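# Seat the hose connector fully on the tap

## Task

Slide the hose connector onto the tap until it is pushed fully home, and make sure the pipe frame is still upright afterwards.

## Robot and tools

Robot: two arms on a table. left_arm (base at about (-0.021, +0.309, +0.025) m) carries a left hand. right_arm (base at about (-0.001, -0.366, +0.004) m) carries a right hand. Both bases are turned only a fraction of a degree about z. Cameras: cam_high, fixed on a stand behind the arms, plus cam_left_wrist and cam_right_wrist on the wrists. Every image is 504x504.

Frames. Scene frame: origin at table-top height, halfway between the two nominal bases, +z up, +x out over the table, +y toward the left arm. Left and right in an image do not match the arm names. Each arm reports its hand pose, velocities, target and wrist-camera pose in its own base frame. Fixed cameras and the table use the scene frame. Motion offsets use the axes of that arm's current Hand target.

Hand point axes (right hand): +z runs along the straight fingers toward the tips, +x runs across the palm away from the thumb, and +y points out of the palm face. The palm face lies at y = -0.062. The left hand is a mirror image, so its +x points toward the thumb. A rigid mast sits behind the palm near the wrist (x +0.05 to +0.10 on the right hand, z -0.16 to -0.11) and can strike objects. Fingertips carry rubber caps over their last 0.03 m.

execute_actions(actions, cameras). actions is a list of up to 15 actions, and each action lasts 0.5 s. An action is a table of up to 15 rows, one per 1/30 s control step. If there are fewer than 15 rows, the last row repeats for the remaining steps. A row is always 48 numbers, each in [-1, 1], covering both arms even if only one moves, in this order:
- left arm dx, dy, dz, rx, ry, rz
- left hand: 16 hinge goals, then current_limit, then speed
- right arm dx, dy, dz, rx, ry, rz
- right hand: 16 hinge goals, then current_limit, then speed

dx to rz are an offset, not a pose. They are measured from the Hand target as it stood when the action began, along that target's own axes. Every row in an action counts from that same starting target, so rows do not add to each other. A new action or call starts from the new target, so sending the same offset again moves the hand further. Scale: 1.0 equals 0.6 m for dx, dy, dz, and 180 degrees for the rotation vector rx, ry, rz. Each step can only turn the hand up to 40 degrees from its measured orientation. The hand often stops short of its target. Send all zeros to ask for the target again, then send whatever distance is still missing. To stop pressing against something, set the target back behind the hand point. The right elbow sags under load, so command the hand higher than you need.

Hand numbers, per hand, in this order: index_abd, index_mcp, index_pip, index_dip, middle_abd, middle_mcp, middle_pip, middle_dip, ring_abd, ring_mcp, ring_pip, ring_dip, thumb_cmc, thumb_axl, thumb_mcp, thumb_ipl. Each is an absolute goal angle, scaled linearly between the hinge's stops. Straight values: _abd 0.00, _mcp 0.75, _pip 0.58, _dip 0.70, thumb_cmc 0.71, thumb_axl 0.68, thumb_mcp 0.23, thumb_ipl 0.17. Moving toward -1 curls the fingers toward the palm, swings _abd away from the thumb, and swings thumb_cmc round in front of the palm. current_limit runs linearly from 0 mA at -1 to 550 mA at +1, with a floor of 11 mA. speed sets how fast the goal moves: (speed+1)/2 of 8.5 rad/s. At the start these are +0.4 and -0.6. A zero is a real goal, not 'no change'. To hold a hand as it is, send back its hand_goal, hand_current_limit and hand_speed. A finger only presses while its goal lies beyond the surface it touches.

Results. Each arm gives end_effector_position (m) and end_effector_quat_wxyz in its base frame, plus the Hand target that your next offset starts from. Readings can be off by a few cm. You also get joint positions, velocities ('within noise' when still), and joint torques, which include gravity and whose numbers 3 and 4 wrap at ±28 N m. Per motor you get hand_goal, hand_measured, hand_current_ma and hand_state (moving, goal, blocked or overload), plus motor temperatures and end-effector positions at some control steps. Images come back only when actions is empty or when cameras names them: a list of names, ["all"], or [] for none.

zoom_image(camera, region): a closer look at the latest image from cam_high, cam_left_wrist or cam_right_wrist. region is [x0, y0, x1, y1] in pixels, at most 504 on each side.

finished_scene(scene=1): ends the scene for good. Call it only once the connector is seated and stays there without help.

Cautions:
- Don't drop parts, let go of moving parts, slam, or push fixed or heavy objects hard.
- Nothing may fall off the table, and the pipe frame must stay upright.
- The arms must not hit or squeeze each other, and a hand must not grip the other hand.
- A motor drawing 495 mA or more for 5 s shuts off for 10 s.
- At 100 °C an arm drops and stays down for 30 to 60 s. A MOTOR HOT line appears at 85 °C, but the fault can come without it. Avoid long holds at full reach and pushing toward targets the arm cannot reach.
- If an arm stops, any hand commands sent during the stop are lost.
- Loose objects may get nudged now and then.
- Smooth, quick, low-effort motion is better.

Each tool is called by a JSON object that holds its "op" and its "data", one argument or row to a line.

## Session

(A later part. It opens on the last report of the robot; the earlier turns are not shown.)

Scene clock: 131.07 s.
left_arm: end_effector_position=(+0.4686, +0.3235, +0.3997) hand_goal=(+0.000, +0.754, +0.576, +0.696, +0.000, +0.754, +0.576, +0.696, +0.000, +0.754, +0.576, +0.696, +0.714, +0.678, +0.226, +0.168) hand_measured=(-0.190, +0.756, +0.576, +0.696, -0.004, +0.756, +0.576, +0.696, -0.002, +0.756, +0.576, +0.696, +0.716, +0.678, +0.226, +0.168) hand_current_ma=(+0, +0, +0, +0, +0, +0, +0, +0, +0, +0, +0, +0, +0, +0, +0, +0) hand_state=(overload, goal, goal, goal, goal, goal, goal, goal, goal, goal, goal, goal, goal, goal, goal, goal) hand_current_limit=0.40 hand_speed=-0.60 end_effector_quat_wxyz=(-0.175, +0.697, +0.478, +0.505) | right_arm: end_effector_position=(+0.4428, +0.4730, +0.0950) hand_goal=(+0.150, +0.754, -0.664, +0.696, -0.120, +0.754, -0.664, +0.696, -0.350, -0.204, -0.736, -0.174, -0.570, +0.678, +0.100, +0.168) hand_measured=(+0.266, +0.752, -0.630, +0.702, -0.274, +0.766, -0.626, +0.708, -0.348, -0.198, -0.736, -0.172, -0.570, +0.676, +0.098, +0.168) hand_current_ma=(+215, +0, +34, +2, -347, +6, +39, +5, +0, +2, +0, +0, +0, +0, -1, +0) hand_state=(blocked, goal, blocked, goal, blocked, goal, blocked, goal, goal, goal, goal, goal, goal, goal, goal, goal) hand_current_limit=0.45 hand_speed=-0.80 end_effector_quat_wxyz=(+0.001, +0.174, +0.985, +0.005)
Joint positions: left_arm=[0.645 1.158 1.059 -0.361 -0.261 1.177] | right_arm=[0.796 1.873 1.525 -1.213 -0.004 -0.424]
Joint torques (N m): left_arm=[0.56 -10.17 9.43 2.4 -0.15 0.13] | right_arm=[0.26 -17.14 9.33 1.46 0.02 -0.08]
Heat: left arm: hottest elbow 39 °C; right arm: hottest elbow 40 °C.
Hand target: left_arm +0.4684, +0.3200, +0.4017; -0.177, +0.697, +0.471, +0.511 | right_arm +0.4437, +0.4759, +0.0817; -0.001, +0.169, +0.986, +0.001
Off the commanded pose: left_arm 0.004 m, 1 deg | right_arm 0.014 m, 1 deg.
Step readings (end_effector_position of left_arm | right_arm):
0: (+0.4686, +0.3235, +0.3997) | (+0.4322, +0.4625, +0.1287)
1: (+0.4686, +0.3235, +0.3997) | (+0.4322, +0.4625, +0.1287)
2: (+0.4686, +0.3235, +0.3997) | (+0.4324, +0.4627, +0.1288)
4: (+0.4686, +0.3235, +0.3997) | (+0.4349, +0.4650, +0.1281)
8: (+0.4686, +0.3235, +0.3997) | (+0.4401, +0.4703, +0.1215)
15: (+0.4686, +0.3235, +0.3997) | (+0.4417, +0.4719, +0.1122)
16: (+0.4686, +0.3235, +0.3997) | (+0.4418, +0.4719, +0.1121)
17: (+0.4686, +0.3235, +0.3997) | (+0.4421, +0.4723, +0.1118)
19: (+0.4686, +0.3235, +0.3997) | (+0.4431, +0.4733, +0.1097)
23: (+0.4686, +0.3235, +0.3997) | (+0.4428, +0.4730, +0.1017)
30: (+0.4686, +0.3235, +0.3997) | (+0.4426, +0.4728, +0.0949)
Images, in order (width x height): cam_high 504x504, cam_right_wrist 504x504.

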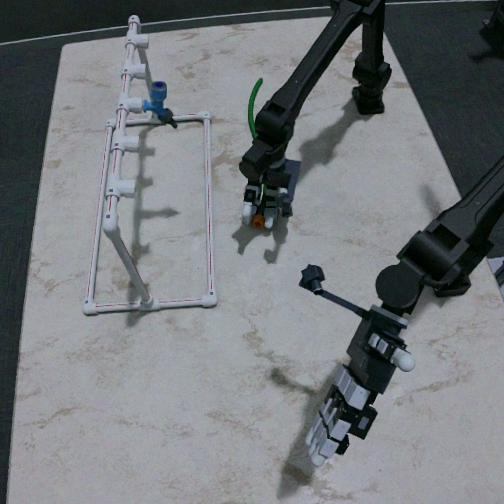

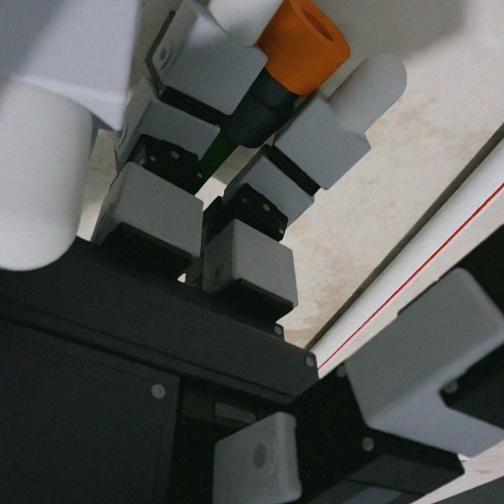

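{"op": "execute_actions", "data": {
  "actions": [
    [[0,0,0,0,0,0,0,0.754,0.576,0.696,0,0.754,0.576,0.696,0,0.754,0.576,0.696,0.714,0.678,0.226,0.168,0.4,-0.6,0,0,0.0333,0,0,0,0.15,0.753,-0.664,0.696,-0.12,0.753,-0.664,0.696,-0.35,-0.205,-0.737,-0.174,-0.571,0.678,0.1,0.168,0.45,-0.8]]
  ],
  "cameras": ["cam_high","cam_right_wrist"]
}}

{"op": "zoom_image", "data": {
  "camera": "cam_high",
  "region": [210, 150, 310, 250]
}}

Scene clock: 132.13 s.
left_arm: end_effector_position=(+0.4686, +0.3235, +0.3997) hand_goal=(+0.000, +0.754, +0.576, +0.696, +0.000, +0.754, +0.576, +0.696, +0.000, +0.754, +0.576, +0.696, +0.714, +0.678, +0.226, +0.168) hand_measured=(-0.190, +0.756, +0.576, +0.696, -0.004, +0.756, +0.576, +0.696, -0.002, +0.756, +0.576, +0.696, +0.716, +0.678, +0.226, +0.168) hand_current_ma=(+0, +0, +0, +0, +0, +0, +0, +0, +0, +0, +0, +0, +0, +0, +0, +0) hand_state=(overload, goal, goal, goal, goal, goal, goal, goal, goal, goal, goal, goal, goal, goal, goal, goal) hand_current_limit=0.40 hand_speed=-0.60 end_effector_quat_wxyz=(-0.175, +0.697, +0.478, +0.505) | right_arm: end_effector_position=(+0.4444, +0.4744, +0.0833) hand_goal=(+0.150, +0.754, -0.664, +0.696, -0.120, +0.754, -0.664, +0.696, -0.350, -0.204, -0.736, -0.174, -0.570, +0.678, +0.100, +0.168) hand_measured=(+0.266, +0.752, -0.630, +0.704, -0.274, +0.760, -0.626, +0.708, -0.348, -0.198, -0.736, -0.172, -0.570, +0.676, +0.096, +0.168) hand_current_ma=(+215, +0, +34, +3, -345, +2, +38, +5, +0, +2, +0, +0, +0, +0, -1, +0) hand_state=(blocked, goal, blocked, goal, blocked, goal, blocked, goal, goal, goal, goal, goal, goal, goal, goal, goal) hand_current_limit=0.45 hand_speed=-0.80 end_effector_quat_wxyz=(+0.005, +0.174, +0.985, +0.010)
Joint positions: left_arm=[0.645 1.158 1.059 -0.361 -0.261 1.177] | right_arm=[0.796 1.883 1.505 -1.171 -0.003 -0.424]
Joint torques (N m): left_arm=[0.56 -10.17 9.42 2.41 -0.15 0.12] | right_arm=[0.09 -16.32 8.66 1.74 -0.01 -0.08]
Heat: left arm: hottest elbow 39 °C; right arm: hottest elbow 40 °C.
Hand target: left_arm +0.4684, +0.3200, +0.4017; -0.177, +0.697, +0.471, +0.511 | right_arm +0.4436, +0.4759, +0.0616; -0.001, +0.169, +0.986, +0.001
Off the commanded pose: left_arm 0.004 m, 1 deg | right_arm 0.022 m, 1 deg.
Step readings (end_effector_position of left_arm | right_arm):
0: (+0.4686, +0.3235, +0.3997) | (+0.4428, +0.4730, +0.0950)
1: (+0.4686, +0.3235, +0.3997) | (+0.4429, +0.4730, +0.0949)
2: (+0.4686, +0.3235, +0.3997) | (+0.4432, +0.4734, +0.0946)
4: (+0.4686, +0.3235, +0.3997) | (+0.4436, +0.4738, +0.0922)
8: (+0.4686, +0.3235, +0.3997) | (+0.4441, +0.4743, +0.0843)
15: (+0.4686, +0.3235, +0.3997) | (+0.4444, +0.4744, +0.0833)
Images, in order (width x height): cam_high 504x504, cam_right_wrist 504x504.

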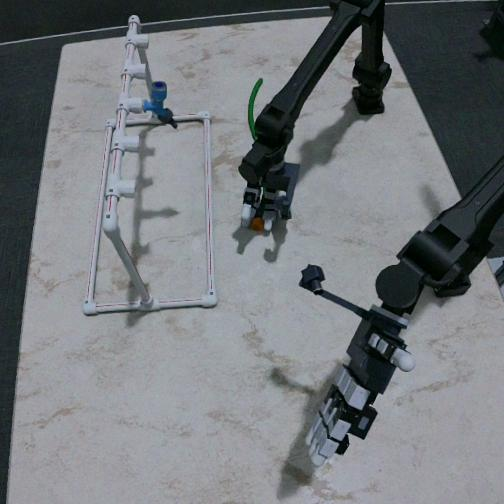

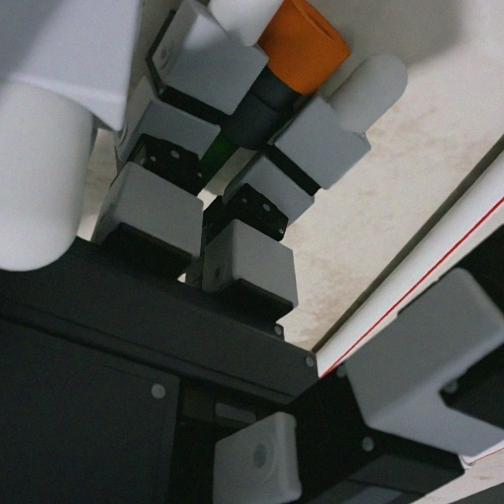

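Scaled by 5.040 from the camera's 504x504 image, which has a finer 720x720 frame.

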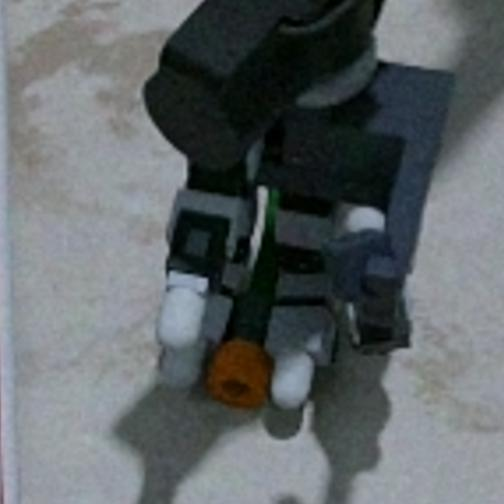

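{"op": "execute_actions", "data": {
  "actions": [
    [[0,0,0,0,0,0,0,0.754,0.576,0.696,0,0.754,0.576,0.696,0,0.754,0.576,0.696,0.714,0.678,0.226,0.168,0.4,-0.6,0,0,-0.022,0,0,0,0.55,0.753,-0.664,0.696,-0.5,0.753,-0.664,0.696,-0.35,-0.205,-0.737,-0.174,-0.571,0.678,0.1,0.168,0.3,-0.75]],
    [[0,0,0,0,0,0,0,0.754,0.576,0.696,0,0.754,0.576,0.696,0,0.754,0.576,0.696,0.714,0.678,0.226,0.168,0.4,-0.6,0.0033,-0.04,0,0,0,0,0.6,0.753,-0.6,0.65,-0.55,0.753,-0.6,0.65,-0.35,-0.205,-0.737,-0.174,-0.571,0.678,0.1,0.168,0.3,-0.75]]
  ],
  "cameras": ["cam_high","cam_right_wrist"]
}}

{"op": "zoom_image", "data": {
  "camera": "cam_high",
  "region": [210, 150, 310, 250]
}}

Scene clock: 134.30 s.
left_arm: end_effector_position=(+0.4686, +0.3235, +0.3997) hand_goal=(+0.000, +0.754, +0.576, +0.696, +0.000, +0.754, +0.576, +0.696, +0.000, +0.754, +0.576, +0.696, +0.714, +0.678, +0.226, +0.168) hand_measured=(-0.190, +0.756, +0.576, +0.696, -0.004, +0.756, +0.576, +0.696, -0.002, +0.756, +0.576, +0.696, +0.716, +0.678, +0.226, +0.168) hand_current_ma=(+0, +0, +0, +0, +0, +0, +0, +0, +0, +0, +0, +0, +0, +0, +0, +0) hand_state=(overload, goal, goal, goal, goal, goal, goal, goal, goal, goal, goal, goal, goal, goal, goal, goal) hand_current_limit=0.40 hand_speed=-0.60 end_effector_quat_wxyz=(-0.175, +0.697, +0.478, +0.505) | right_arm: end_effector_position=(+0.4331, +0.4583, +0.0737) hand_goal=(+0.600, +0.754, -0.600, +0.650, -0.550, +0.754, -0.600, +0.650, -0.350, -0.204, -0.736, -0.174, -0.570, +0.678, +0.100, +0.168) hand_measured=(+0.602, +0.740, -0.608, +0.654, -0.548, +0.742, -0.608, +0.654, -0.348, -0.198, -0.736, -0.172, -0.570, +0.676, +0.096, +0.168) hand_current_ma=(+0, -7, -3, +1, +0, -7, -2, +1, +0, +2, +0, +0, +0, +0, -1, +0) hand_state=(goal, goal, goal, goal, goal, goal, goal, goal, goal, goal, goal, goal, goal, goal, goal, goal) hand_current_limit=0.30 hand_speed=-0.75 end_effector_quat_wxyz=(-0.002, +0.172, +0.985, -0.001)
Joint positions: left_arm=[0.645 1.158 1.059 -0.361 -0.261 1.177] | right_arm=[0.79 1.859 1.449 -1.165 -0.002 -0.435]
Joint torques (N m): left_arm=[0.56 -10.17 9.43 2.4 -0.15 0.12] | right_arm=[-0.62 -19.72 8.03 1.37 -0.07 -0.11]
Heat: left arm: hottest elbow 39 °C; right arm: hottest elbow 40 °C.
Hand target: left_arm +0.4684, +0.3200, +0.4017; -0.177, +0.697, +0.471, +0.511 | right_arm +0.4339, +0.4538, +0.0748; -0.001, +0.169, +0.986, +0.001
Off the commanded pose: left_arm 0.004 m, 1 deg | right_arm 0.005 m, 0 deg.
Step readings (end_effector_position of left_arm | right_arm):
0: (+0.4686, +0.3235, +0.3997) | (+0.4444, +0.4744, +0.0833)
1: (+0.4686, +0.3235, +0.3997) | (+0.4444, +0.4744, +0.0833)
2: (+0.4686, +0.3235, +0.3997) | (+0.4444, +0.4744, +0.0833)
4: (+0.4686, +0.3235, +0.3997) | (+0.4444, +0.4744, +0.0833)
8: (+0.4686, +0.3235, +0.3997) | (+0.4444, +0.4744, +0.0833)
15: (+0.4686, +0.3235, +0.3997) | (+0.4444, +0.4744, +0.0833)
16: (+0.4686, +0.3235, +0.3997) | (+0.4444, +0.4744, +0.0833)
17: (+0.4686, +0.3235, +0.3997) | (+0.4439, +0.4740, +0.0827)
19: (+0.4686, +0.3235, +0.3997) | (+0.4404, +0.4703, +0.0784)
23: (+0.4686, +0.3235, +0.3997) | (+0.4351, +0.4618, +0.0741)
30: (+0.4686, +0.3235, +0.3997) | (+0.4330, +0.4585, +0.0739)
Images, in order (width x height): cam_high 504x504, cam_right_wrist 504x504.

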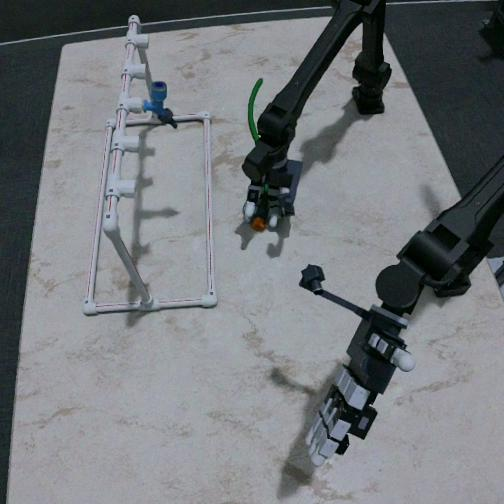

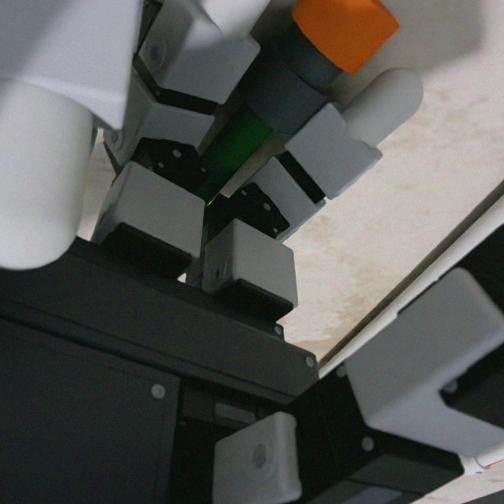

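Scaled by 5.040 from the camera's 504x504 image, which has a finer 720x720 frame.

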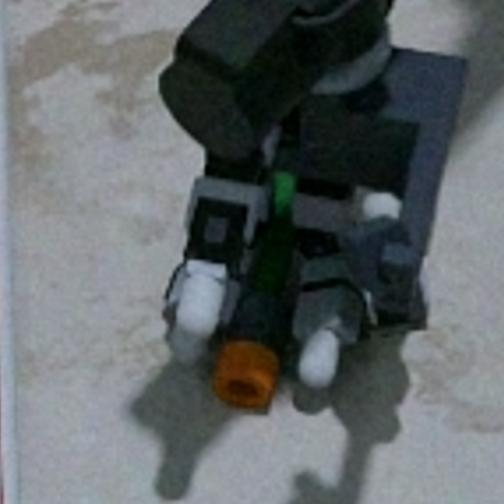

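{"op": "execute_actions", "data": {
  "actions": [
    [[0,0,0,0,0,0,0,0.754,0.576,0.696,0,0.754,0.576,0.696,0,0.754,0.576,0.696,0.714,0.678,0.226,0.168,0.4,-0.6,-0.006,-0.045,0.005,0,0,0,0.6,0.753,-0.55,0.6,-0.55,0.753,-0.55,0.6,-0.35,-0.205,-0.737,-0.174,-0.571,0.678,0.1,0.168,0.3,-0.75]]
  ],
  "cameras": ["cam_high","cam_right_wrist"]
}}

{"op": "zoom_image", "data": {
  "camera": "cam_high",
  "region": [210, 150, 310, 250]
}}

Scene clock: 135.90 s.
left_arm: end_effector_position=(+0.4686, +0.3235, +0.3997) hand_goal=(+0.000, +0.754, +0.576, +0.696, +0.000, +0.754, +0.576, +0.696, +0.000, +0.754, +0.576, +0.696, +0.714, +0.678, +0.226, +0.168) hand_measured=(-0.190, +0.756, +0.576, +0.696, -0.004, +0.756, +0.576, +0.696, -0.002, +0.756, +0.576, +0.696, +0.716, +0.678, +0.226, +0.168) hand_current_ma=(+0, +0, +0, +0, +0, +0, +0, +0, +0, +0, +0, +0, +0, +0, +0, +0) hand_state=(overload, goal, goal, goal, goal, goal, goal, goal, goal, goal, goal, goal, goal, goal, goal, goal) hand_current_limit=0.40 hand_speed=-0.60 end_effector_quat_wxyz=(-0.175, +0.697, +0.478, +0.505) | right_arm: end_effector_position=(+0.4281, +0.4323, +0.0752) hand_goal=(+0.600, +0.754, -0.550, +0.600, -0.550, +0.754, -0.550, +0.600, -0.350, -0.204, -0.736, -0.174, -0.570, +0.678, +0.100, +0.168) hand_measured=(+0.602, +0.742, -0.560, +0.604, -0.550, +0.740, -0.558, +0.604, -0.348, -0.198, -0.736, -0.172, -0.570, +0.676, +0.096, +0.168) hand_current_ma=(+0, -6, -4, +1, +0, -7, -2, +1, +0, +2, +0, +0, +0, +0, -1, +0) hand_state=(goal, goal, goal, goal, goal, goal, goal, goal, goal, goal, goal, goal, goal, goal, goal, goal) hand_current_limit=0.30 hand_speed=-0.75 end_effector_quat_wxyz=(+0.000, +0.172, +0.985, +0.001)
Joint positions: left_arm=[0.645 1.158 1.059 -0.361 -0.261 1.177] | right_arm=[0.761 1.803 1.369 -1.135 -0.002 -0.465]
Joint torques (N m): left_arm=[0.5 -10.17 9.42 2.41 -0.15 0.12] | right_arm=[-0.44 -17.73 7.62 1.42 -0.06 -0.11]
Heat: left arm: hottest elbow 39 °C; right arm: hottest elbow 40 °C.
Hand target: left_arm +0.4684, +0.3200, +0.4017; -0.177, +0.697, +0.471, +0.511 | right_arm +0.4282, +0.4272, +0.0717; -0.001, +0.169, +0.986, +0.001
Off the commanded pose: left_arm 0.004 m, 1 deg | right_arm 0.006 m, 0 deg.
Step readings (end_effector_position of left_arm | right_arm):
0: (+0.4686, +0.3235, +0.3997) | (+0.4331, +0.4583, +0.0740)
1: (+0.4686, +0.3235, +0.3997) | (+0.4330, +0.4579, +0.0736)
2: (+0.4686, +0.3235, +0.3997) | (+0.4334, +0.4565, +0.0737)
4: (+0.4686, +0.3235, +0.3997) | (+0.4311, +0.4519, +0.0751)
8: (+0.4686, +0.3235, +0.3997) | (+0.4272, +0.4371, +0.0753)
15: (+0.4686, +0.3235, +0.3997) | (+0.4281, +0.4322, +0.0751)
Images, in order (width x height): cam_high 504x504, cam_right_wrist 504x504.

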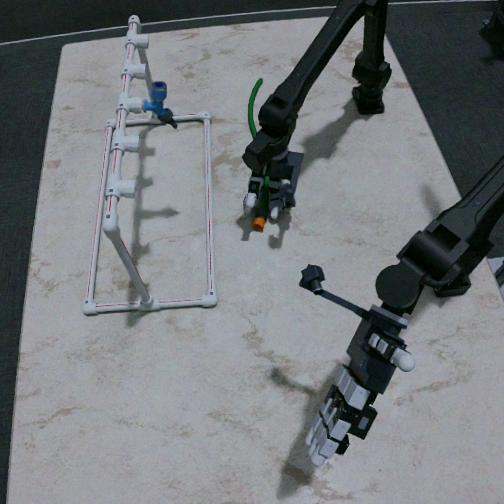

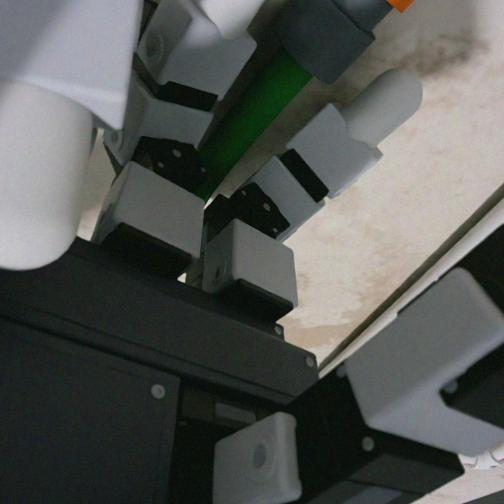

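Scaled by 5.040 from the camera's 504x504 image, which has a finer 720x720 frame.

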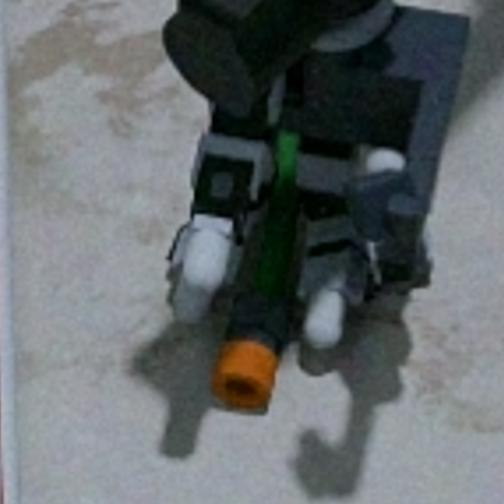

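{"op": "execute_actions", "data": {
  "actions": [
    [[0,0,0,0,0,0,0,0.754,0.576,0.696,0,0.754,0.576,0.696,0,0.754,0.576,0.696,0.714,0.678,0.226,0.168,0.4,-0.6,0.004,-0.003,0.02,0,0,0,0.45,0.753,-0.56,0.61,-0.4,0.753,-0.56,0.61,-0.35,-0.205,-0.737,-0.174,-0.571,0.678,0.1,0.168,0.1,-0.8]]
  ],
  "cameras": []
}}

Scene clock: 137.53 s.
left_arm: end_effector_position=(+0.4686, +0.3235, +0.3997) hand_goal=(+0.000, +0.754, +0.576, +0.696, +0.000, +0.754, +0.576, +0.696, +0.000, +0.754, +0.576, +0.696, +0.714, +0.678, +0.226, +0.168) hand_measured=(-0.190, +0.756, +0.576, +0.696, -0.004, +0.756, +0.576, +0.696, -0.002, +0.756, +0.576, +0.696, +0.716, +0.678, +0.226, +0.168) hand_current_ma=(+0, +0, +0, +0, +0, +0, +0, +0, +0, +0, +0, +0, +0, +0, +0, +0) hand_state=(overload, goal, goal, goal, goal, goal, goal, goal, goal, goal, goal, goal, goal, goal, goal, goal) hand_current_limit=0.40 hand_speed=-0.60 end_effector_quat_wxyz=(-0.175, +0.697, +0.478, +0.505) | right_arm: end_effector_position=(+0.4288, +0.4330, +0.0768) hand_goal=(+0.450, +0.754, -0.560, +0.610, -0.400, +0.754, -0.560, +0.610, -0.350, -0.204, -0.736, -0.174, -0.570, +0.678, +0.100, +0.168) hand_measured=(+0.466, +0.742, -0.568, +0.608, -0.430, +0.740, -0.570, +0.608, -0.348, -0.198, -0.736, -0.172, -0.570, +0.676, +0.096, +0.168) hand_current_ma=(+8, -6, -2, +0, -22, -8, -4, +0, +0, +2, +0, +0, +0, +0, -1, +0) hand_state=(goal, goal, goal, goal, blocked, goal, goal, goal, goal, goal, goal, goal, goal, goal, goal, goal) hand_current_limit=0.10 hand_speed=-0.80 end_effector_quat_wxyz=(+0.006, +0.172, +0.985, +0.011)
Joint positions: left_arm=[0.645 1.158 1.059 -0.361 -0.261 1.177] | right_arm=[0.761 1.793 1.352 -1.106 -0.002 -0.465]
Joint torques (N m): left_arm=[0.56 -10.17 9.43 2.41 -0.15 0.12] | right_arm=[-0.26 -16.21 7.12 1.51 -0.08 -0.08]
Heat: left arm: hottest elbow 39 °C; right arm: hottest elbow 40 °C.
Hand target: left_arm +0.4684, +0.3200, +0.4017; -0.177, +0.697, +0.471, +0.511 | right_arm +0.4254, +0.4264, +0.0598; -0.001, +0.169, +0.986, +0.001
Off the commanded pose: left_arm 0.004 m, 1 deg | right_arm 0.019 m, 1 deg.
Step readings (end_effector_position of left_arm | right_arm):
0: (+0.4686, +0.3235, +0.3997) | (+0.4281, +0.4323, +0.0752)
1: (+0.4686, +0.3235, +0.3997) | (+0.4280, +0.4322, +0.0751)
2: (+0.4686, +0.3235, +0.3997) | (+0.4281, +0.4323, +0.0751)
4: (+0.4686, +0.3235, +0.3997) | (+0.4283, +0.4325, +0.0757)
8: (+0.4686, +0.3235, +0.3997) | (+0.4288, +0.4330, +0.0768)
15: (+0.4686, +0.3235, +0.3997) | (+0.4288, +0.4330, +0.0768)
No camera images: "cameras" was empty.

{"op": "execute_actions", "data": {
  "actions": [
    [[0,0,0,0,0,0,0,0.754,0.576,0.696,0,0.754,0.576,0.696,0,0.754,0.576,0.696,0.714,0.678,0.226,0.168,0.4,-0.6,0,0.004,-0.018,0,0,0,0.3,0.753,-0.58,0.568,-0.27,0.753,-0.58,0.568,-0.35,-0.205,-0.737,-0.174,-0.571,0.678,0.1,0.168,0.1,-0.8]],
    [[0,0,0,0,0,0,0,0.754,0.576,0.696,0,0.754,0.576,0.696,0,0.754,0.576,0.696,0.714,0.678,0.226,0.168,0.4,-0.6,0,0,0,0,0,0,0.15,0.753,-0.58,0.568,-0.13,0.753,-0.58,0.568,-0.35,-0.205,-0.737,-0.174,-0.571,0.678,0.1,0.168,0.1,-0.8]]
  ],
  "cameras": ["cam_high","cam_right_wrist"]
}}

{"op": "zoom_image", "data": {
  "camera": "cam_high",
  "region": [210, 150, 310, 250]
}}

{"op": "zoom_image", "data": {
  "camera": "cam_right_wrist",
  "region": [100, 0, 440, 300]
}}

Scene clock: 139.40 s.
left_arm: end_effector_position=(+0.4686, +0.3235, +0.3997) hand_goal=(+0.000, +0.754, +0.576, +0.696, +0.000, +0.754, +0.576, +0.696, +0.000, +0.754, +0.576, +0.696, +0.714, +0.678, +0.226, +0.168) hand_measured=(-0.190, +0.756, +0.576, +0.696, -0.004, +0.756, +0.576, +0.696, -0.002, +0.756, +0.576, +0.696, +0.716, +0.678, +0.226, +0.168) hand_current_ma=(+0, +0, +0, +0, +0, +0, +0, +0, +0, +0, +0, +0, +0, +0, +0, +0) hand_state=(overload, goal, goal, goal, goal, goal, goal, goal, goal, goal, goal, goal, goal, goal, goal, goal) hand_current_limit=0.40 hand_speed=-0.60 end_effector_quat_wxyz=(-0.175, +0.697, +0.478, +0.505) | right_arm: end_effector_position=(+0.4288, +0.4330, +0.0772) hand_goal=(+0.150, +0.754, -0.580, +0.568, -0.130, +0.754, -0.580, +0.568, -0.350, -0.204, -0.736, -0.174, -0.570, +0.678, +0.100, +0.168) hand_measured=(+0.160, +0.742, -0.590, +0.572, -0.138, +0.740, -0.588, +0.572, -0.348, -0.198, -0.736, -0.172, -0.570, +0.676, +0.096, +0.168) hand_current_ma=(+3, -6, -4, +1, -2, -8, -3, +1, +0, +2, +0, +0, +0, +0, -1, +0) hand_state=(goal, goal, goal, goal, goal, goal, goal, goal, goal, goal, goal, goal, goal, goal, goal, goal) hand_current_limit=0.10 hand_speed=-0.80 end_effector_quat_wxyz=(+0.007, +0.171, +0.985, +0.011)
Joint positions: left_arm=[0.645 1.158 1.059 -0.361 -0.261 1.177] | right_arm=[0.761 1.792 1.352 -1.106 -0.002 -0.465]
Joint torques (N m): left_arm=[0.56 -10.11 9.43 2.41 -0.15 0.12] | right_arm=[-0.26 -16.85 8.85 0.35 -0.08 -0.06]
Heat: left arm: hottest elbow 39 °C; right arm: hottest shoulder 39 °C.
Hand target: left_arm +0.4684, +0.3200, +0.4017; -0.177, +0.697, +0.471, +0.511 | right_arm +0.4262, +0.4286, +0.0706; -0.001, +0.169, +0.986, +0.001
Off the commanded pose: left_arm 0.004 m, 1 deg | right_arm 0.008 m, 1 deg.
Step readings (end_effector_position of left_arm | right_arm):
0: (+0.4686, +0.3235, +0.3997) | (+0.4288, +0.4330, +0.0768)
1: (+0.4686, +0.3235, +0.3997) | (+0.4288, +0.4330, +0.0768)
2: (+0.4686, +0.3235, +0.3997) | (+0.4288, +0.4330, +0.0770)
4: (+0.4686, +0.3235, +0.3997) | (+0.4288, +0.4330, +0.0770)
8: (+0.4686, +0.3235, +0.3997) | (+0.4288, +0.4330, +0.0772)
15: (+0.4686, +0.3235, +0.3997) | (+0.4288, +0.4330, +0.0772)
16: (+0.4686, +0.3235, +0.3997) | (+0.4288, +0.4330, +0.0772)
17: (+0.4686, +0.3235, +0.3997) | (+0.4288, +0.4330, +0.0772)
19: (+0.4686, +0.3235, +0.3997) | (+0.4288, +0.4330, +0.0772)
23: (+0.4686, +0.3235, +0.3997) | (+0.4288, +0.4330, +0.0772)
30: (+0.4686, +0.3235, +0.3997) | (+0.4288, +0.4330, +0.0772)
Images, in order (width x height): cam_high 504x504, cam_right_wrist 504x504.

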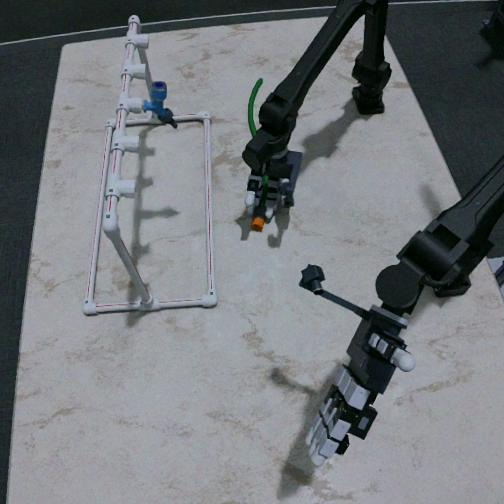

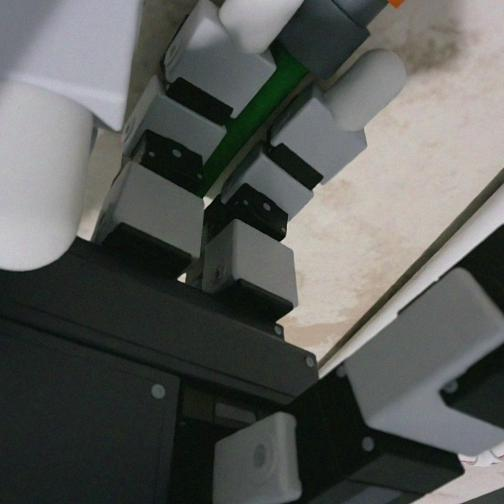

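Scaled by 5.040 from the camera's 504x504 image, which has a finer 720x720 frame.

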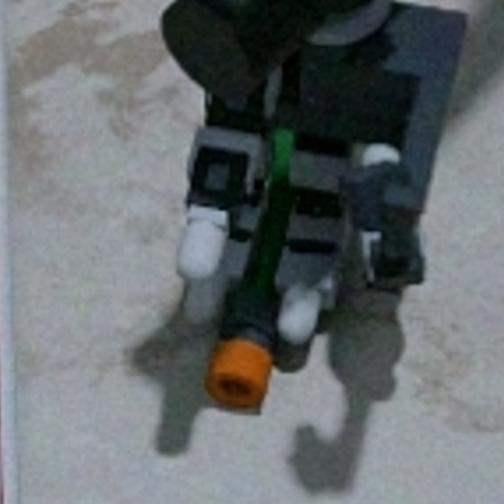

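Scaled by 1.482 from the camera's 504x504 image, which has a finer 720x720 frame.

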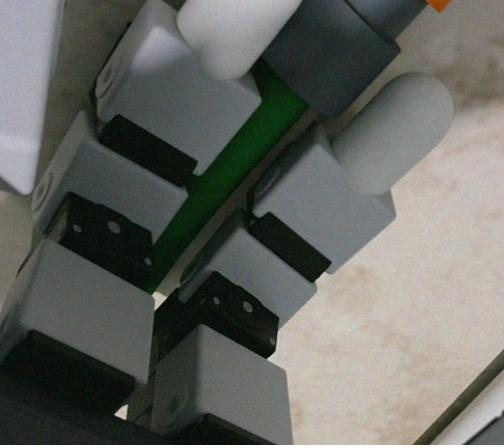

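{"op": "execute_actions", "data": {
  "actions": [
    [[0,0,0,0,0,0,0,0.754,0.576,0.696,0,0.754,0.576,0.696,0,0.754,0.576,0.696,0.714,0.678,0.226,0.168,0.4,-0.6,0,0.03,0,0,0,0,0.15,0.753,-0.58,0.568,-0.13,0.753,-0.58,0.568,-0.35,-0.205,-0.737,-0.174,-0.571,0.678,0.1,0.168,0.1,-0.8]]
  ],
  "cameras": ["cam_right_wrist"]
}}

{"op": "zoom_image", "data": {
  "camera": "cam_right_wrist",
  "region": [100, 0, 440, 300]
}}

Scene clock: 140.83 s.
left_arm: end_effector_position=(+0.4686, +0.3235, +0.3997) hand_goal=(+0.000, +0.754, +0.576, +0.696, +0.000, +0.754, +0.576, +0.696, +0.000, +0.754, +0.576, +0.696, +0.714, +0.678, +0.226, +0.168) hand_measured=(-0.190, +0.756, +0.576, +0.696, -0.004, +0.756, +0.576, +0.696, -0.002, +0.756, +0.576, +0.696, +0.716, +0.678, +0.226, +0.168) hand_current_ma=(+0, +0, +0, +0, +0, +0, +0, +0, +0, +0, +0, +0, +0, +0, +0, +0) hand_state=(overload, goal, goal, goal, goal, goal, goal, goal, goal, goal, goal, goal, goal, goal, goal, goal) hand_current_limit=0.40 hand_speed=-0.60 end_effector_quat_wxyz=(-0.175, +0.697, +0.478, +0.505) | right_arm: end_effector_position=(+0.4286, +0.4334, +0.0776) hand_goal=(+0.150, +0.754, -0.580, +0.568, -0.130, +0.754, -0.580, +0.568, -0.350, -0.204, -0.736, -0.174, -0.570, +0.678, +0.100, +0.168) hand_measured=(+0.154, +0.746, -0.590, +0.572, -0.132, +0.746, -0.586, +0.572, -0.348, -0.198, -0.736, -0.172, -0.570, +0.676, +0.096, +0.168) hand_current_ma=(+1, -4, -4, +1, +0, -4, -2, +1, +0, +2, +0, +0, +0, +0, -1, +0) hand_state=(goal, goal, goal, goal, goal, goal, goal, goal, goal, goal, goal, goal, goal, goal, goal, goal) hand_current_limit=0.10 hand_speed=-0.80 end_effector_quat_wxyz=(+0.004, +0.171, +0.985, +0.007)
Joint positions: left_arm=[0.645 1.158 1.059 -0.361 -0.261 1.177] | right_arm=[0.762 1.797 1.363 -1.122 -0.002 -0.465]
Joint torques (N m): left_arm=[0.56 -10.23 9.43 2.43 -0.14 0.12] | right_arm=[0.91 -14.04 12.34 0.36 -0.07 0.1]
Heat: left arm: hottest elbow 39 °C; right arm: hottest elbow 40 °C.
Hand target: left_arm +0.4684, +0.3200, +0.4017; -0.177, +0.697, +0.471, +0.511 | right_arm +0.4322, +0.4456, +0.0708; -0.001, +0.169, +0.986, +0.001
Off the commanded pose: left_arm 0.004 m, 1 deg | right_arm 0.014 m, 1 deg.
Step readings (end_effector_position of left_arm | right_arm):
0: (+0.4686, +0.3235, +0.3997) | (+0.4288, +0.4330, +0.0772)
1: (+0.4686, +0.3235, +0.3997) | (+0.4288, +0.4330, +0.0772)
2: (+0.4686, +0.3235, +0.3997) | (+0.4287, +0.4329, +0.0772)
4: (+0.4686, +0.3235, +0.3997) | (+0.4287, +0.4329, +0.0775)
8: (+0.4686, +0.3235, +0.3997) | (+0.4282, +0.4328, +0.0772)
15: (+0.4686, +0.3235, +0.3997) | (+0.4284, +0.4332, +0.0773)
Images, in order (width x height): cam_right_wrist 504x504.

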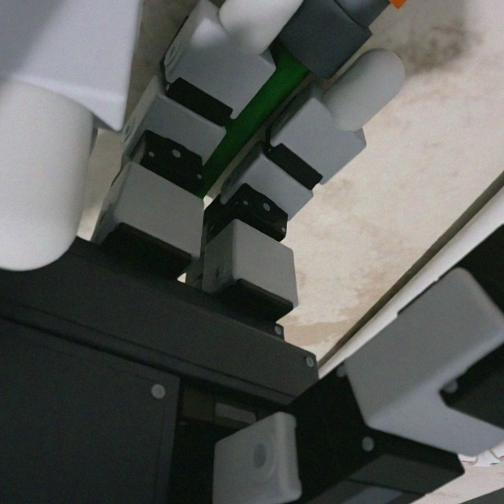

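Scaled by 1.482 from the camera's 504x504 image, which has a finer 720x720 frame.

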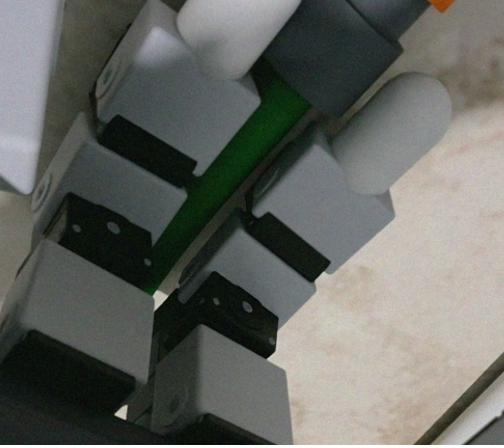

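{"op": "execute_actions", "data": {
  "actions": [
    [[0,0,0,0,0,0,0,0.754,0.576,0.696,0,0.754,0.576,0.696,0,0.754,0.576,0.696,0.714,0.678,0.226,0.168,0.4,-0.6,0,0.011,0,0,0,0,0.15,0.753,-0.58,0.568,-0.13,0.753,-0.58,0.568,-0.35,-0.205,-0.737,-0.174,-0.571,0.678,0.1,0.168,0.1,-0.8]]
  ],
  "cameras": ["cam_right_wrist"]
}}

{"op": "zoom_image", "data": {
  "camera": "cam_right_wrist",
  "region": [100, 0, 440, 300]
}}

Scene clock: 141.90 s.
left_arm: end_effector_position=(+0.4686, +0.3235, +0.3997) hand_goal=(+0.000, +0.754, +0.576, +0.696, +0.000, +0.754, +0.576, +0.696, +0.000, +0.754, +0.576, +0.696, +0.714, +0.678, +0.226, +0.168) hand_measured=(-0.190, +0.756, +0.576, +0.696, -0.004, +0.756, +0.576, +0.696, -0.002, +0.756, +0.576, +0.696, +0.716, +0.678, +0.226, +0.168) hand_current_ma=(+0, +0, +0, +0, +0, +0, +0, +0, +0, +0, +0, +0, +0, +0, +0, +0) hand_state=(overload, goal, goal, goal, goal, goal, goal, goal, goal, goal, goal, goal, goal, goal, goal, goal) hand_current_limit=0.40 hand_speed=-0.60 end_effector_quat_wxyz=(-0.175, +0.697, +0.478, +0.505) | right_arm: end_effector_position=(+0.4297, +0.4395, +0.0777) hand_goal=(+0.150, +0.754, -0.580, +0.568, -0.130, +0.754, -0.580, +0.568, -0.350, -0.204, -0.736, -0.174, -0.570, +0.678, +0.100, +0.168) hand_measured=(+0.152, +0.748, -0.590, +0.572, -0.130, +0.750, -0.586, +0.572, -0.348, -0.198, -0.736, -0.172, -0.570, +0.676, +0.096, +0.168) hand_current_ma=(+0, -2, -4, +1, +0, -1, -2, +1, +0, +2, +0, +0, +0, +0, -1, +0) hand_state=(goal, goal, goal, goal, goal, goal, goal, goal, goal, goal, goal, goal, goal, goal, goal, goal) hand_current_limit=0.10 hand_speed=-0.80 end_effector_quat_wxyz=(+0.003, +0.169, +0.986, +0.006)
Joint positions: left_arm=[0.645 1.158 1.059 -0.361 -0.261 1.177] | right_arm=[0.768 1.81 1.383 -1.131 -0.002 -0.464]
Joint torques (N m): left_arm=[0.62 -10.17 9.43 2.41 -0.14 0.12] | right_arm=[0.85 -14.15 12.45 0.5 -0.07 0.14]
Heat: left arm: hottest elbow 39 °C; right arm: hottest elbow 40 °C.
Hand target: left_arm +0.4684, +0.3200, +0.4017; -0.177, +0.697, +0.471, +0.511 | right_arm +0.4344, +0.4518, +0.0707; -0.001, +0.169, +0.986, +0.001
Off the commanded pose: left_arm 0.004 m, 1 deg | right_arm 0.015 m, 1 deg.
Step readings (end_effector_position of left_arm | right_arm):
0: (+0.4686, +0.3235, +0.3997) | (+0.4286, +0.4334, +0.0776)
1: (+0.4686, +0.3235, +0.3997) | (+0.4286, +0.4334, +0.0774)
2: (+0.4686, +0.3235, +0.3997) | (+0.4287, +0.4335, +0.0773)
4: (+0.4686, +0.3235, +0.3997) | (+0.4291, +0.4345, +0.0775)
8: (+0.4686, +0.3235, +0.3997) | (+0.4298, +0.4380, +0.0777)
15: (+0.4686, +0.3235, +0.3997) | (+0.4297, +0.4395, +0.0776)
Images, in order (width x height): cam_right_wrist 504x504.

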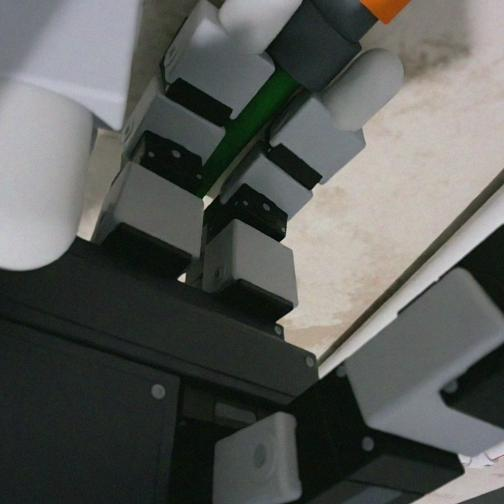

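Scaled by 1.482 from the camera's 504x504 image, which has a finer 720x720 frame.

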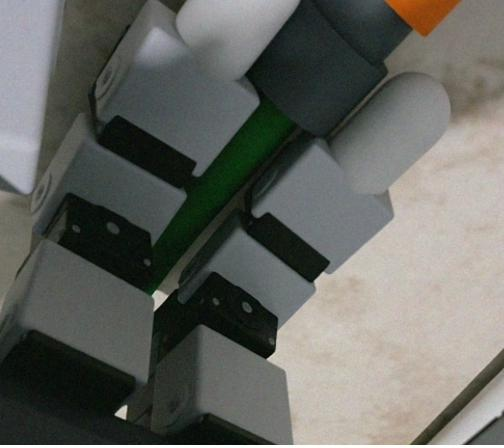

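{"op": "execute_actions", "data": {
  "actions": [
    [[0,0,0,0,0,0,0,0.754,0.576,0.696,0,0.754,0.576,0.696,0,0.754,0.576,0.696,0.714,0.678,0.226,0.168,0.4,-0.6,0,0,-0.005,0,0,0,0.0,0.753,-0.58,0.568,0.0,0.753,-0.58,0.568,-0.35,-0.205,-0.737,-0.174,-0.571,0.678,0.1,0.168,0.1,-0.8]],
    [[0,0,0,0,0,0,0,0.754,0.576,0.696,0,0.754,0.576,0.696,0,0.754,0.576,0.696,0.714,0.678,0.226,0.168,0.4,-0.6,0,0,0,0,0,0,-0.12,0.753,-0.58,0.568,0.12,0.753,-0.58,0.568,-0.35,-0.205,-0.737,-0.174,-0.571,0.678,0.1,0.168,0.2,-0.8]]
  ],
  "cameras": ["cam_high","cam_right_wrist"]
}}

{"op": "zoom_image", "data": {
  "camera": "cam_right_wrist",
  "region": [100, 0, 440, 300]
}}

{"op": "zoom_image", "data": {
  "camera": "cam_high",
  "region": [210, 150, 310, 250]
}}

Scene clock: 143.90 s.
left_arm: end_effector_position=(+0.4686, +0.3235, +0.3997) hand_goal=(+0.000, +0.754, +0.576, +0.696, +0.000, +0.754, +0.576, +0.696, +0.000, +0.754, +0.576, +0.696, +0.714, +0.678, +0.226, +0.168) hand_measured=(-0.190, +0.756, +0.576, +0.696, -0.004, +0.756, +0.576, +0.696, -0.002, +0.756, +0.576, +0.696, +0.716, +0.678, +0.226, +0.168) hand_current_ma=(+0, +0, +0, +0, +0, +0, +0, +0, +0, +0, +0, +0, +0, +0, +0, +0) hand_state=(overload, goal, goal, goal, goal, goal, goal, goal, goal, goal, goal, goal, goal, goal, goal, goal) hand_current_limit=0.40 hand_speed=-0.60 end_effector_quat_wxyz=(-0.175, +0.697, +0.478, +0.505) | right_arm: end_effector_position=(+0.4295, +0.4399, +0.0779) hand_goal=(-0.120, +0.754, -0.580, +0.568, +0.120, +0.754, -0.580, +0.568, -0.350, -0.204, -0.736, -0.174, -0.570, +0.678, +0.100, +0.168) hand_measured=(+0.036, +0.746, -0.582, +0.568, -0.066, +0.750, -0.578, +0.570, -0.348, -0.198, -0.736, -0.172, -0.570, +0.676, +0.096, +0.168) hand_current_ma=(+330, -3, +0, +0, -330, -1, +0, +0, +0, +2, +0, +0, +0, +0, -1, +0) hand_state=(blocked, goal, goal, goal, blocked, goal, goal, goal, goal, goal, goal, goal, goal, goal, goal, goal) hand_current_limit=0.20 hand_speed=-0.80 end_effector_quat_wxyz=(+0.002, +0.169, +0.986, +0.005)
Joint positions: left_arm=[0.645 1.158 1.059 -0.361 -0.261 1.177] | right_arm=[0.769 1.811 1.385 -1.135 -0.002 -0.463]
Joint torques (N m): left_arm=[0.62 -10.17 9.42 2.41 -0.15 0.12] | right_arm=[0.79 -14.56 12.55 0.32 -0.08 0.13]
Heat: left arm: hottest elbow 39 °C; right arm: hottest elbow 40 °C.
Hand target: left_arm +0.4684, +0.3200, +0.4017; -0.177, +0.697, +0.471, +0.511 | right_arm +0.4344, +0.4518, +0.0738; -0.001, +0.169, +0.986, +0.002
Off the commanded pose: left_arm 0.004 m, 1 deg | right_arm 0.014 m, 1 deg.
Step readings (end_effector_position of left_arm | right_arm):
0: (+0.4686, +0.3235, +0.3997) | (+0.4297, +0.4395, +0.0777)
1: (+0.4686, +0.3235, +0.3997) | (+0.4297, +0.4395, +0.0777)
2: (+0.4686, +0.3235, +0.3997) | (+0.4297, +0.4395, +0.0777)
4: (+0.4686, +0.3235, +0.3997) | (+0.4295, +0.4396, +0.0776)
8: (+0.4686, +0.3235, +0.3997) | (+0.4294, +0.4399, +0.0777)
15: (+0.4686, +0.3235, +0.3997) | (+0.4294, +0.4399, +0.0779)
16: (+0.4686, +0.3235, +0.3997) | (+0.4294, +0.4399, +0.0779)
17: (+0.4686, +0.3235, +0.3997) | (+0.4294, +0.4399, +0.0779)
19: (+0.4686, +0.3235, +0.3997) | (+0.4294, +0.4399, +0.0779)
23: (+0.4686, +0.3235, +0.3997) | (+0.4295, +0.4399, +0.0779)
30: (+0.4686, +0.3235, +0.3997) | (+0.4295, +0.4399, +0.0779)
Images, in order (width x height): cam_high 504x504, cam_right_wrist 504x504.

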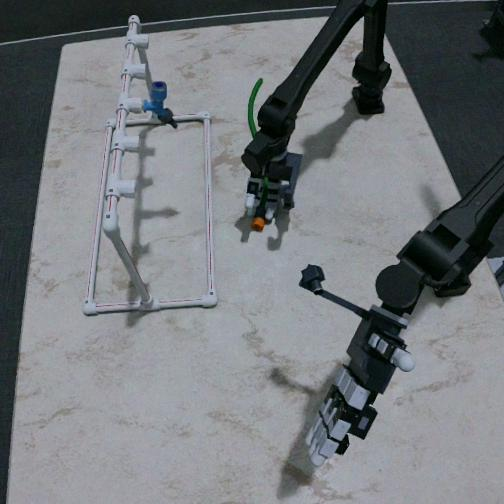

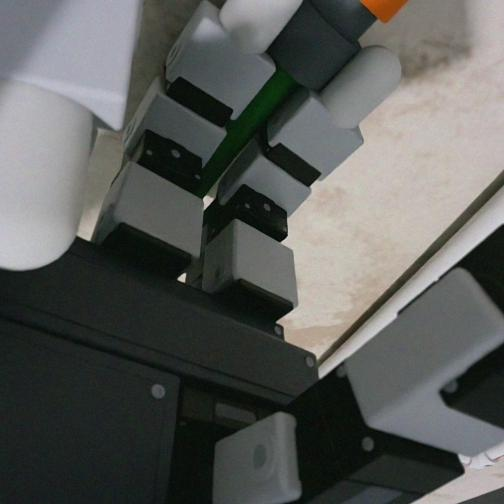

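Scaled by 1.482 from the camera's 504x504 image, which has a finer 720x720 frame.

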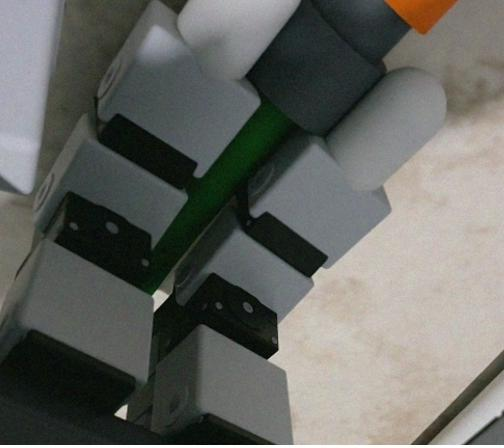

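Scaled by 5.040 from the camera's 504x504 image, which has a finer 720x720 frame.

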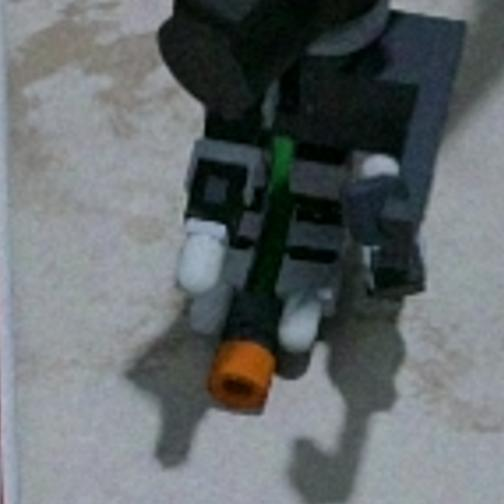

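{"op": "execute_actions", "data": {
  "actions": [
    [[0,0,0,0,0,0,0,0.754,0.576,0.696,0,0.754,0.576,0.696,0,0.754,0.576,0.696,0.714,0.678,0.226,0.168,0.4,-0.6,0,0,-0.0333,0,0,0,-0.15,0.753,-0.58,0.568,0.15,0.753,-0.58,0.568,-0.35,-0.205,-0.737,-0.174,-0.571,0.678,0.1,0.168,0.6,-0.8]],
    [[0,0,0,0,0,0,0,0.754,0.576,0.696,0,0.754,0.576,0.696,0,0.754,0.576,0.696,0.714,0.678,0.226,0.168,0.4,-0.6,0,0,-0.05,0,0,0,-0.15,0.753,-0.58,0.568,0.15,0.753,-0.58,0.568,-0.35,-0.205,-0.737,-0.174,-0.571,0.678,0.1,0.168,0.6,-0.8]]
  ],
  "cameras": ["cam_high","cam_right_wrist"]
}}

{"op": "zoom_image", "data": {
  "camera": "cam_right_wrist",
  "region": [100, 0, 440, 300]
}}

Scene clock: 146.27 s.
left_arm: end_effector_position=(+0.4686, +0.3235, +0.3997) hand_goal=(+0.000, +0.754, +0.576, +0.696, +0.000, +0.754, +0.576, +0.696, +0.000, +0.754, +0.576, +0.696, +0.714, +0.678, +0.226, +0.168) hand_measured=(-0.190, +0.756, +0.576, +0.696, -0.004, +0.756, +0.576, +0.696, -0.002, +0.756, +0.576, +0.696, +0.716, +0.678, +0.226, +0.168) hand_current_ma=(+0, +0, +0, +0, +0, +0, +0, +0, +0, +0, +0, +0, +0, +0, +0, +0) hand_state=(overload, goal, goal, goal, goal, goal, goal, goal, goal, goal, goal, goal, goal, goal, goal, goal) hand_current_limit=0.40 hand_speed=-0.60 end_effector_quat_wxyz=(-0.175, +0.697, +0.478, +0.505) | right_arm: end_effector_position=(+0.4235, +0.4357, +0.0935) hand_goal=(-0.150, +0.754, -0.580, +0.568, +0.150, +0.754, -0.580, +0.568, -0.350, -0.204, -0.736, -0.174, -0.570, +0.678, +0.100, +0.168) hand_measured=(-0.008, +0.754, -0.578, +0.568, -0.066, +0.756, -0.560, +0.576, -0.348, -0.198, -0.736, -0.172, -0.570, +0.676, +0.096, +0.168) hand_current_ma=(+303, +0, +0, +0, -440, +0, +13, +3, +0, +2, +0, +0, +0, +0, -1, +0) hand_state=(blocked, goal, goal, goal, blocked, goal, goal, goal, goal, goal, goal, goal, goal, goal, goal, goal) hand_current_limit=0.60 hand_speed=-0.80 end_effector_quat_wxyz=(-0.017, +0.168, +0.985, -0.021)
Joint positions: left_arm=[0.645 1.158 1.059 -0.361 -0.261 1.177] | right_arm=[0.771 1.811 1.445 -1.258 -0.002 -0.463]
Joint torques (N m): left_arm=[0.56 -10.17 9.42 2.41 -0.15 0.12] | right_arm=[0.44 -19.19 13.61 0.32 -0.09 0.11]
Heat: left arm: hottest elbow 39 °C; right arm: hottest elbow 40 °C.
Hand target: left_arm +0.4684, +0.3200, +0.4017; -0.177, +0.697, +0.471, +0.511 | right_arm +0.4345, +0.4516, +0.1236; -0.001, +0.169, +0.986, +0.001
Off the commanded pose: left_arm 0.004 m, 1 deg | right_arm 0.036 m, 3 deg.
Step readings (end_effector_position of left_arm | right_arm):
0: (+0.4686, +0.3235, +0.3997) | (+0.4295, +0.4399, +0.0779)
1: (+0.4686, +0.3235, +0.3997) | (+0.4294, +0.4398, +0.0780)
2: (+0.4686, +0.3235, +0.3997) | (+0.4291, +0.4395, +0.0783)
4: (+0.4686, +0.3235, +0.3997) | (+0.4276, +0.4387, +0.0789)
8: (+0.4686, +0.3235, +0.3997) | (+0.4255, +0.4373, +0.0799)
15: (+0.4686, +0.3235, +0.3997) | (+0.4243, +0.4362, +0.0799)
16: (+0.4686, +0.3235, +0.3997) | (+0.4242, +0.4360, +0.0800)
17: (+0.4686, +0.3235, +0.3997) | (+0.4238, +0.4356, +0.0806)
19: (+0.4686, +0.3235, +0.3997) | (+0.4224, +0.4346, +0.0831)
23: (+0.4686, +0.3235, +0.3997) | (+0.4235, +0.4357, +0.0905)
30: (+0.4686, +0.3235, +0.3997) | (+0.4240, +0.4361, +0.0935)
Images, in order (width x height): cam_high 504x504, cam_right_wrist 504x504.

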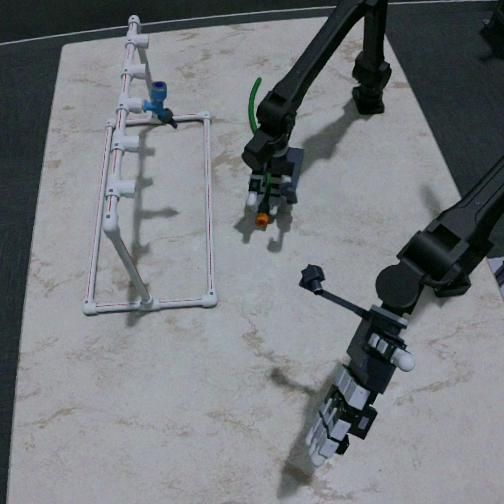

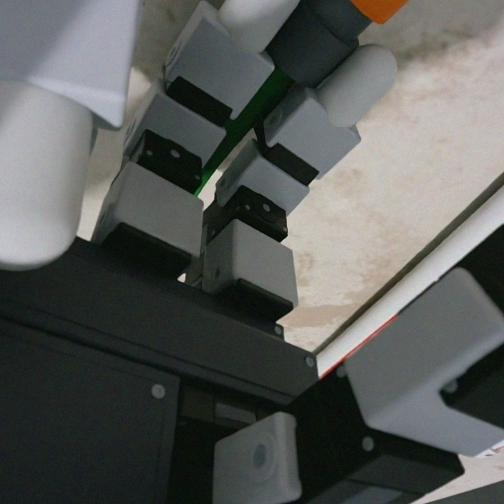

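Scaled by 1.482 from the camera's 504x504 image, which has a finer 720x720 frame.

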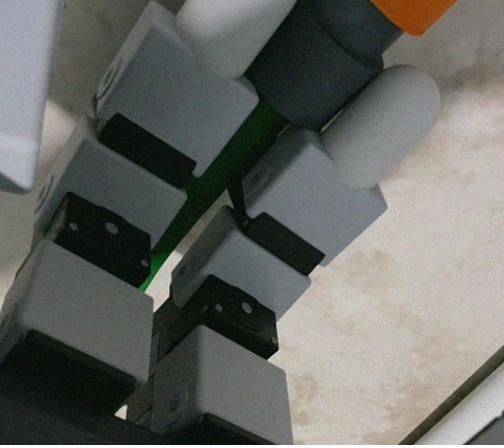

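{"op": "execute_actions", "data": {
  "actions": [
    [[0,0,0,0,0,0,0,0.754,0.576,0.696,0,0.754,0.576,0.696,0,0.754,0.576,0.696,0.714,0.678,0.226,0.168,0.4,-0.6,0,0,-0.0917,-0.111,0,0,-0.15,0.753,-0.58,0.568,0.15,0.753,-0.58,0.568,-0.35,-0.205,-0.737,-0.174,-0.571,0.678,0.1,0.168,0.6,-0.8]],
    [[0,0,0,0,0,0,0,0.754,0.576,0.696,0,0.754,0.576,0.696,0,0.754,0.576,0.696,0.714,0.678,0.226,0.168,0.4,-0.6,0,0.0314,-0.0861,-0.111,0,0,-0.15,0.753,-0.58,0.568,0.15,0.753,-0.58,0.568,-0.35,-0.205,-0.737,-0.174,-0.571,0.678,0.1,0.168,0.6,-0.8]]
  ],
  "cameras": ["cam_high","cam_right_wrist"]
}}

{"op": "zoom_image", "data": {
  "camera": "cam_right_wrist",
  "region": [100, 0, 440, 300]
}}

Scene clock: 148.13 s.
left_arm: end_effector_position=(+0.4686, +0.3235, +0.3997) hand_goal=(+0.000, +0.754, +0.576, +0.696, +0.000, +0.754, +0.576, +0.696, +0.000, +0.754, +0.576, +0.696, +0.714, +0.678, +0.226, +0.168) hand_measured=(-0.190, +0.756, +0.576, +0.696, -0.004, +0.756, +0.576, +0.696, -0.002, +0.756, +0.576, +0.696, +0.716, +0.678, +0.226, +0.168) hand_current_ma=(+0, +0, +0, +0, +0, +0, +0, +0, +0, +0, +0, +0, +0, +0, +0, +0) hand_state=(overload, goal, goal, goal, goal, goal, goal, goal, goal, goal, goal, goal, goal, goal, goal, goal) hand_current_limit=0.40 hand_speed=-0.60 end_effector_quat_wxyz=(-0.175, +0.697, +0.478, +0.505) | right_arm: end_effector_position=(+0.4310, +0.4512, +0.2211) hand_goal=(-0.150, +0.754, -0.580, +0.568, +0.150, +0.754, -0.580, +0.568, -0.350, -0.204, -0.736, -0.174, -0.570, +0.678, +0.100, +0.168) hand_measured=(-0.066, +0.766, -0.576, +0.568, +0.008, +0.766, -0.560, +0.572, -0.348, -0.198, -0.736, -0.172, -0.570, +0.676, +0.096, +0.168) hand_current_ma=(+122, +7, +1, +0, -298, +7, +14, +1, +0, +2, +0, +0, +0, +0, -1, +0) hand_state=(blocked, goal, goal, goal, blocked, goal, blocked, goal, goal, goal, goal, goal, goal, goal, goal, goal) hand_current_limit=0.60 hand_speed=-0.80 end_effector_quat_wxyz=(+0.048, +0.156, +0.932, +0.323)
Joint positions: left_arm=[0.645 1.158 1.059 -0.361 -0.261 1.177] | right_arm=[0.693 1.508 1.117 -0.593 -0.336 -0.444]
Joint torques (N m): left_arm=[0.56 -10.17 9.43 2.41 -0.15 0.13] | right_arm=[-0.44 -15.56 10.39 3.15 -0.52 0.13]
Heat: left arm: hottest elbow 39 °C; right arm: hottest elbow 40 °C.
Hand target: left_arm +0.4684, +0.3200, +0.4017; -0.177, +0.697, +0.471, +0.511 | right_arm +0.4346, +0.4513, +0.2338; +0.057, +0.159, +0.926, +0.338
Off the commanded pose: left_arm 0.004 m, 1 deg | right_arm 0.013 m, 2 deg.
Step readings (end_effector_position of left_arm | right_arm):
0: (+0.4686, +0.3235, +0.3997) | (+0.4235, +0.4357, +0.0935)
1: (+0.4686, +0.3235, +0.3997) | (+0.4232, +0.4367, +0.0941)
2: (+0.4686, +0.3235, +0.3997) | (+0.4218, +0.4408, +0.0961)
4: (+0.4686, +0.3235, +0.3997) | (+0.4220, +0.4475, +0.1067)
8: (+0.4686, +0.3235, +0.3997) | (+0.4221, +0.4474, +0.1457)
15: (+0.4686, +0.3235, +0.3997) | (+0.4341, +0.4512, +0.1870)
16: (+0.4686, +0.3235, +0.3997) | (+0.4334, +0.4517, +0.1853)
17: (+0.4686, +0.3235, +0.3997) | (+0.4316, +0.4540, +0.1857)
19: (+0.4686, +0.3235, +0.3997) | (+0.4275, +0.4548, +0.1861)
23: (+0.4686, +0.3235, +0.3997) | (+0.4210, +0.4496, +0.1954)
30: (+0.4686, +0.3235, +0.3997) | (+0.4302, +0.4514, +0.2218)
Images, in order (width x height): cam_high 504x504, cam_right_wrist 504x504.

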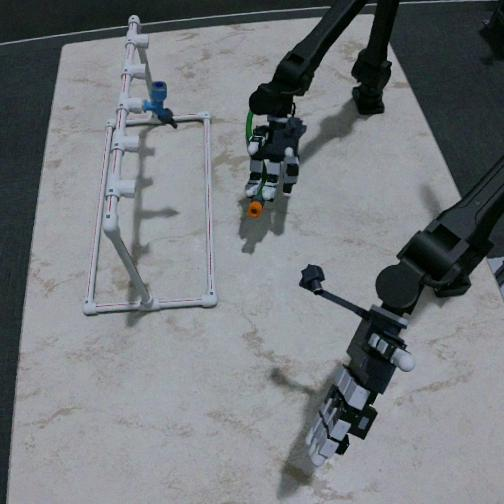

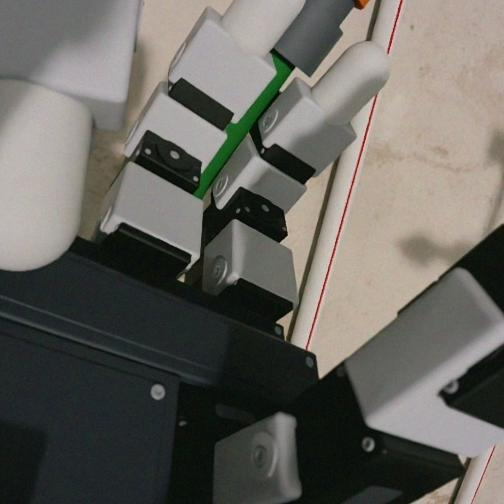

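Scaled by 1.482 from the camera's 504x504 image, which has a finer 720x720 frame.

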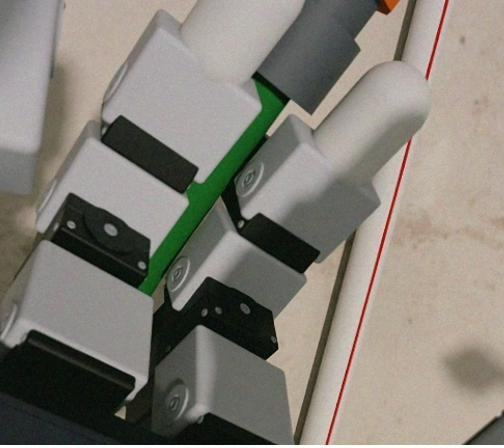

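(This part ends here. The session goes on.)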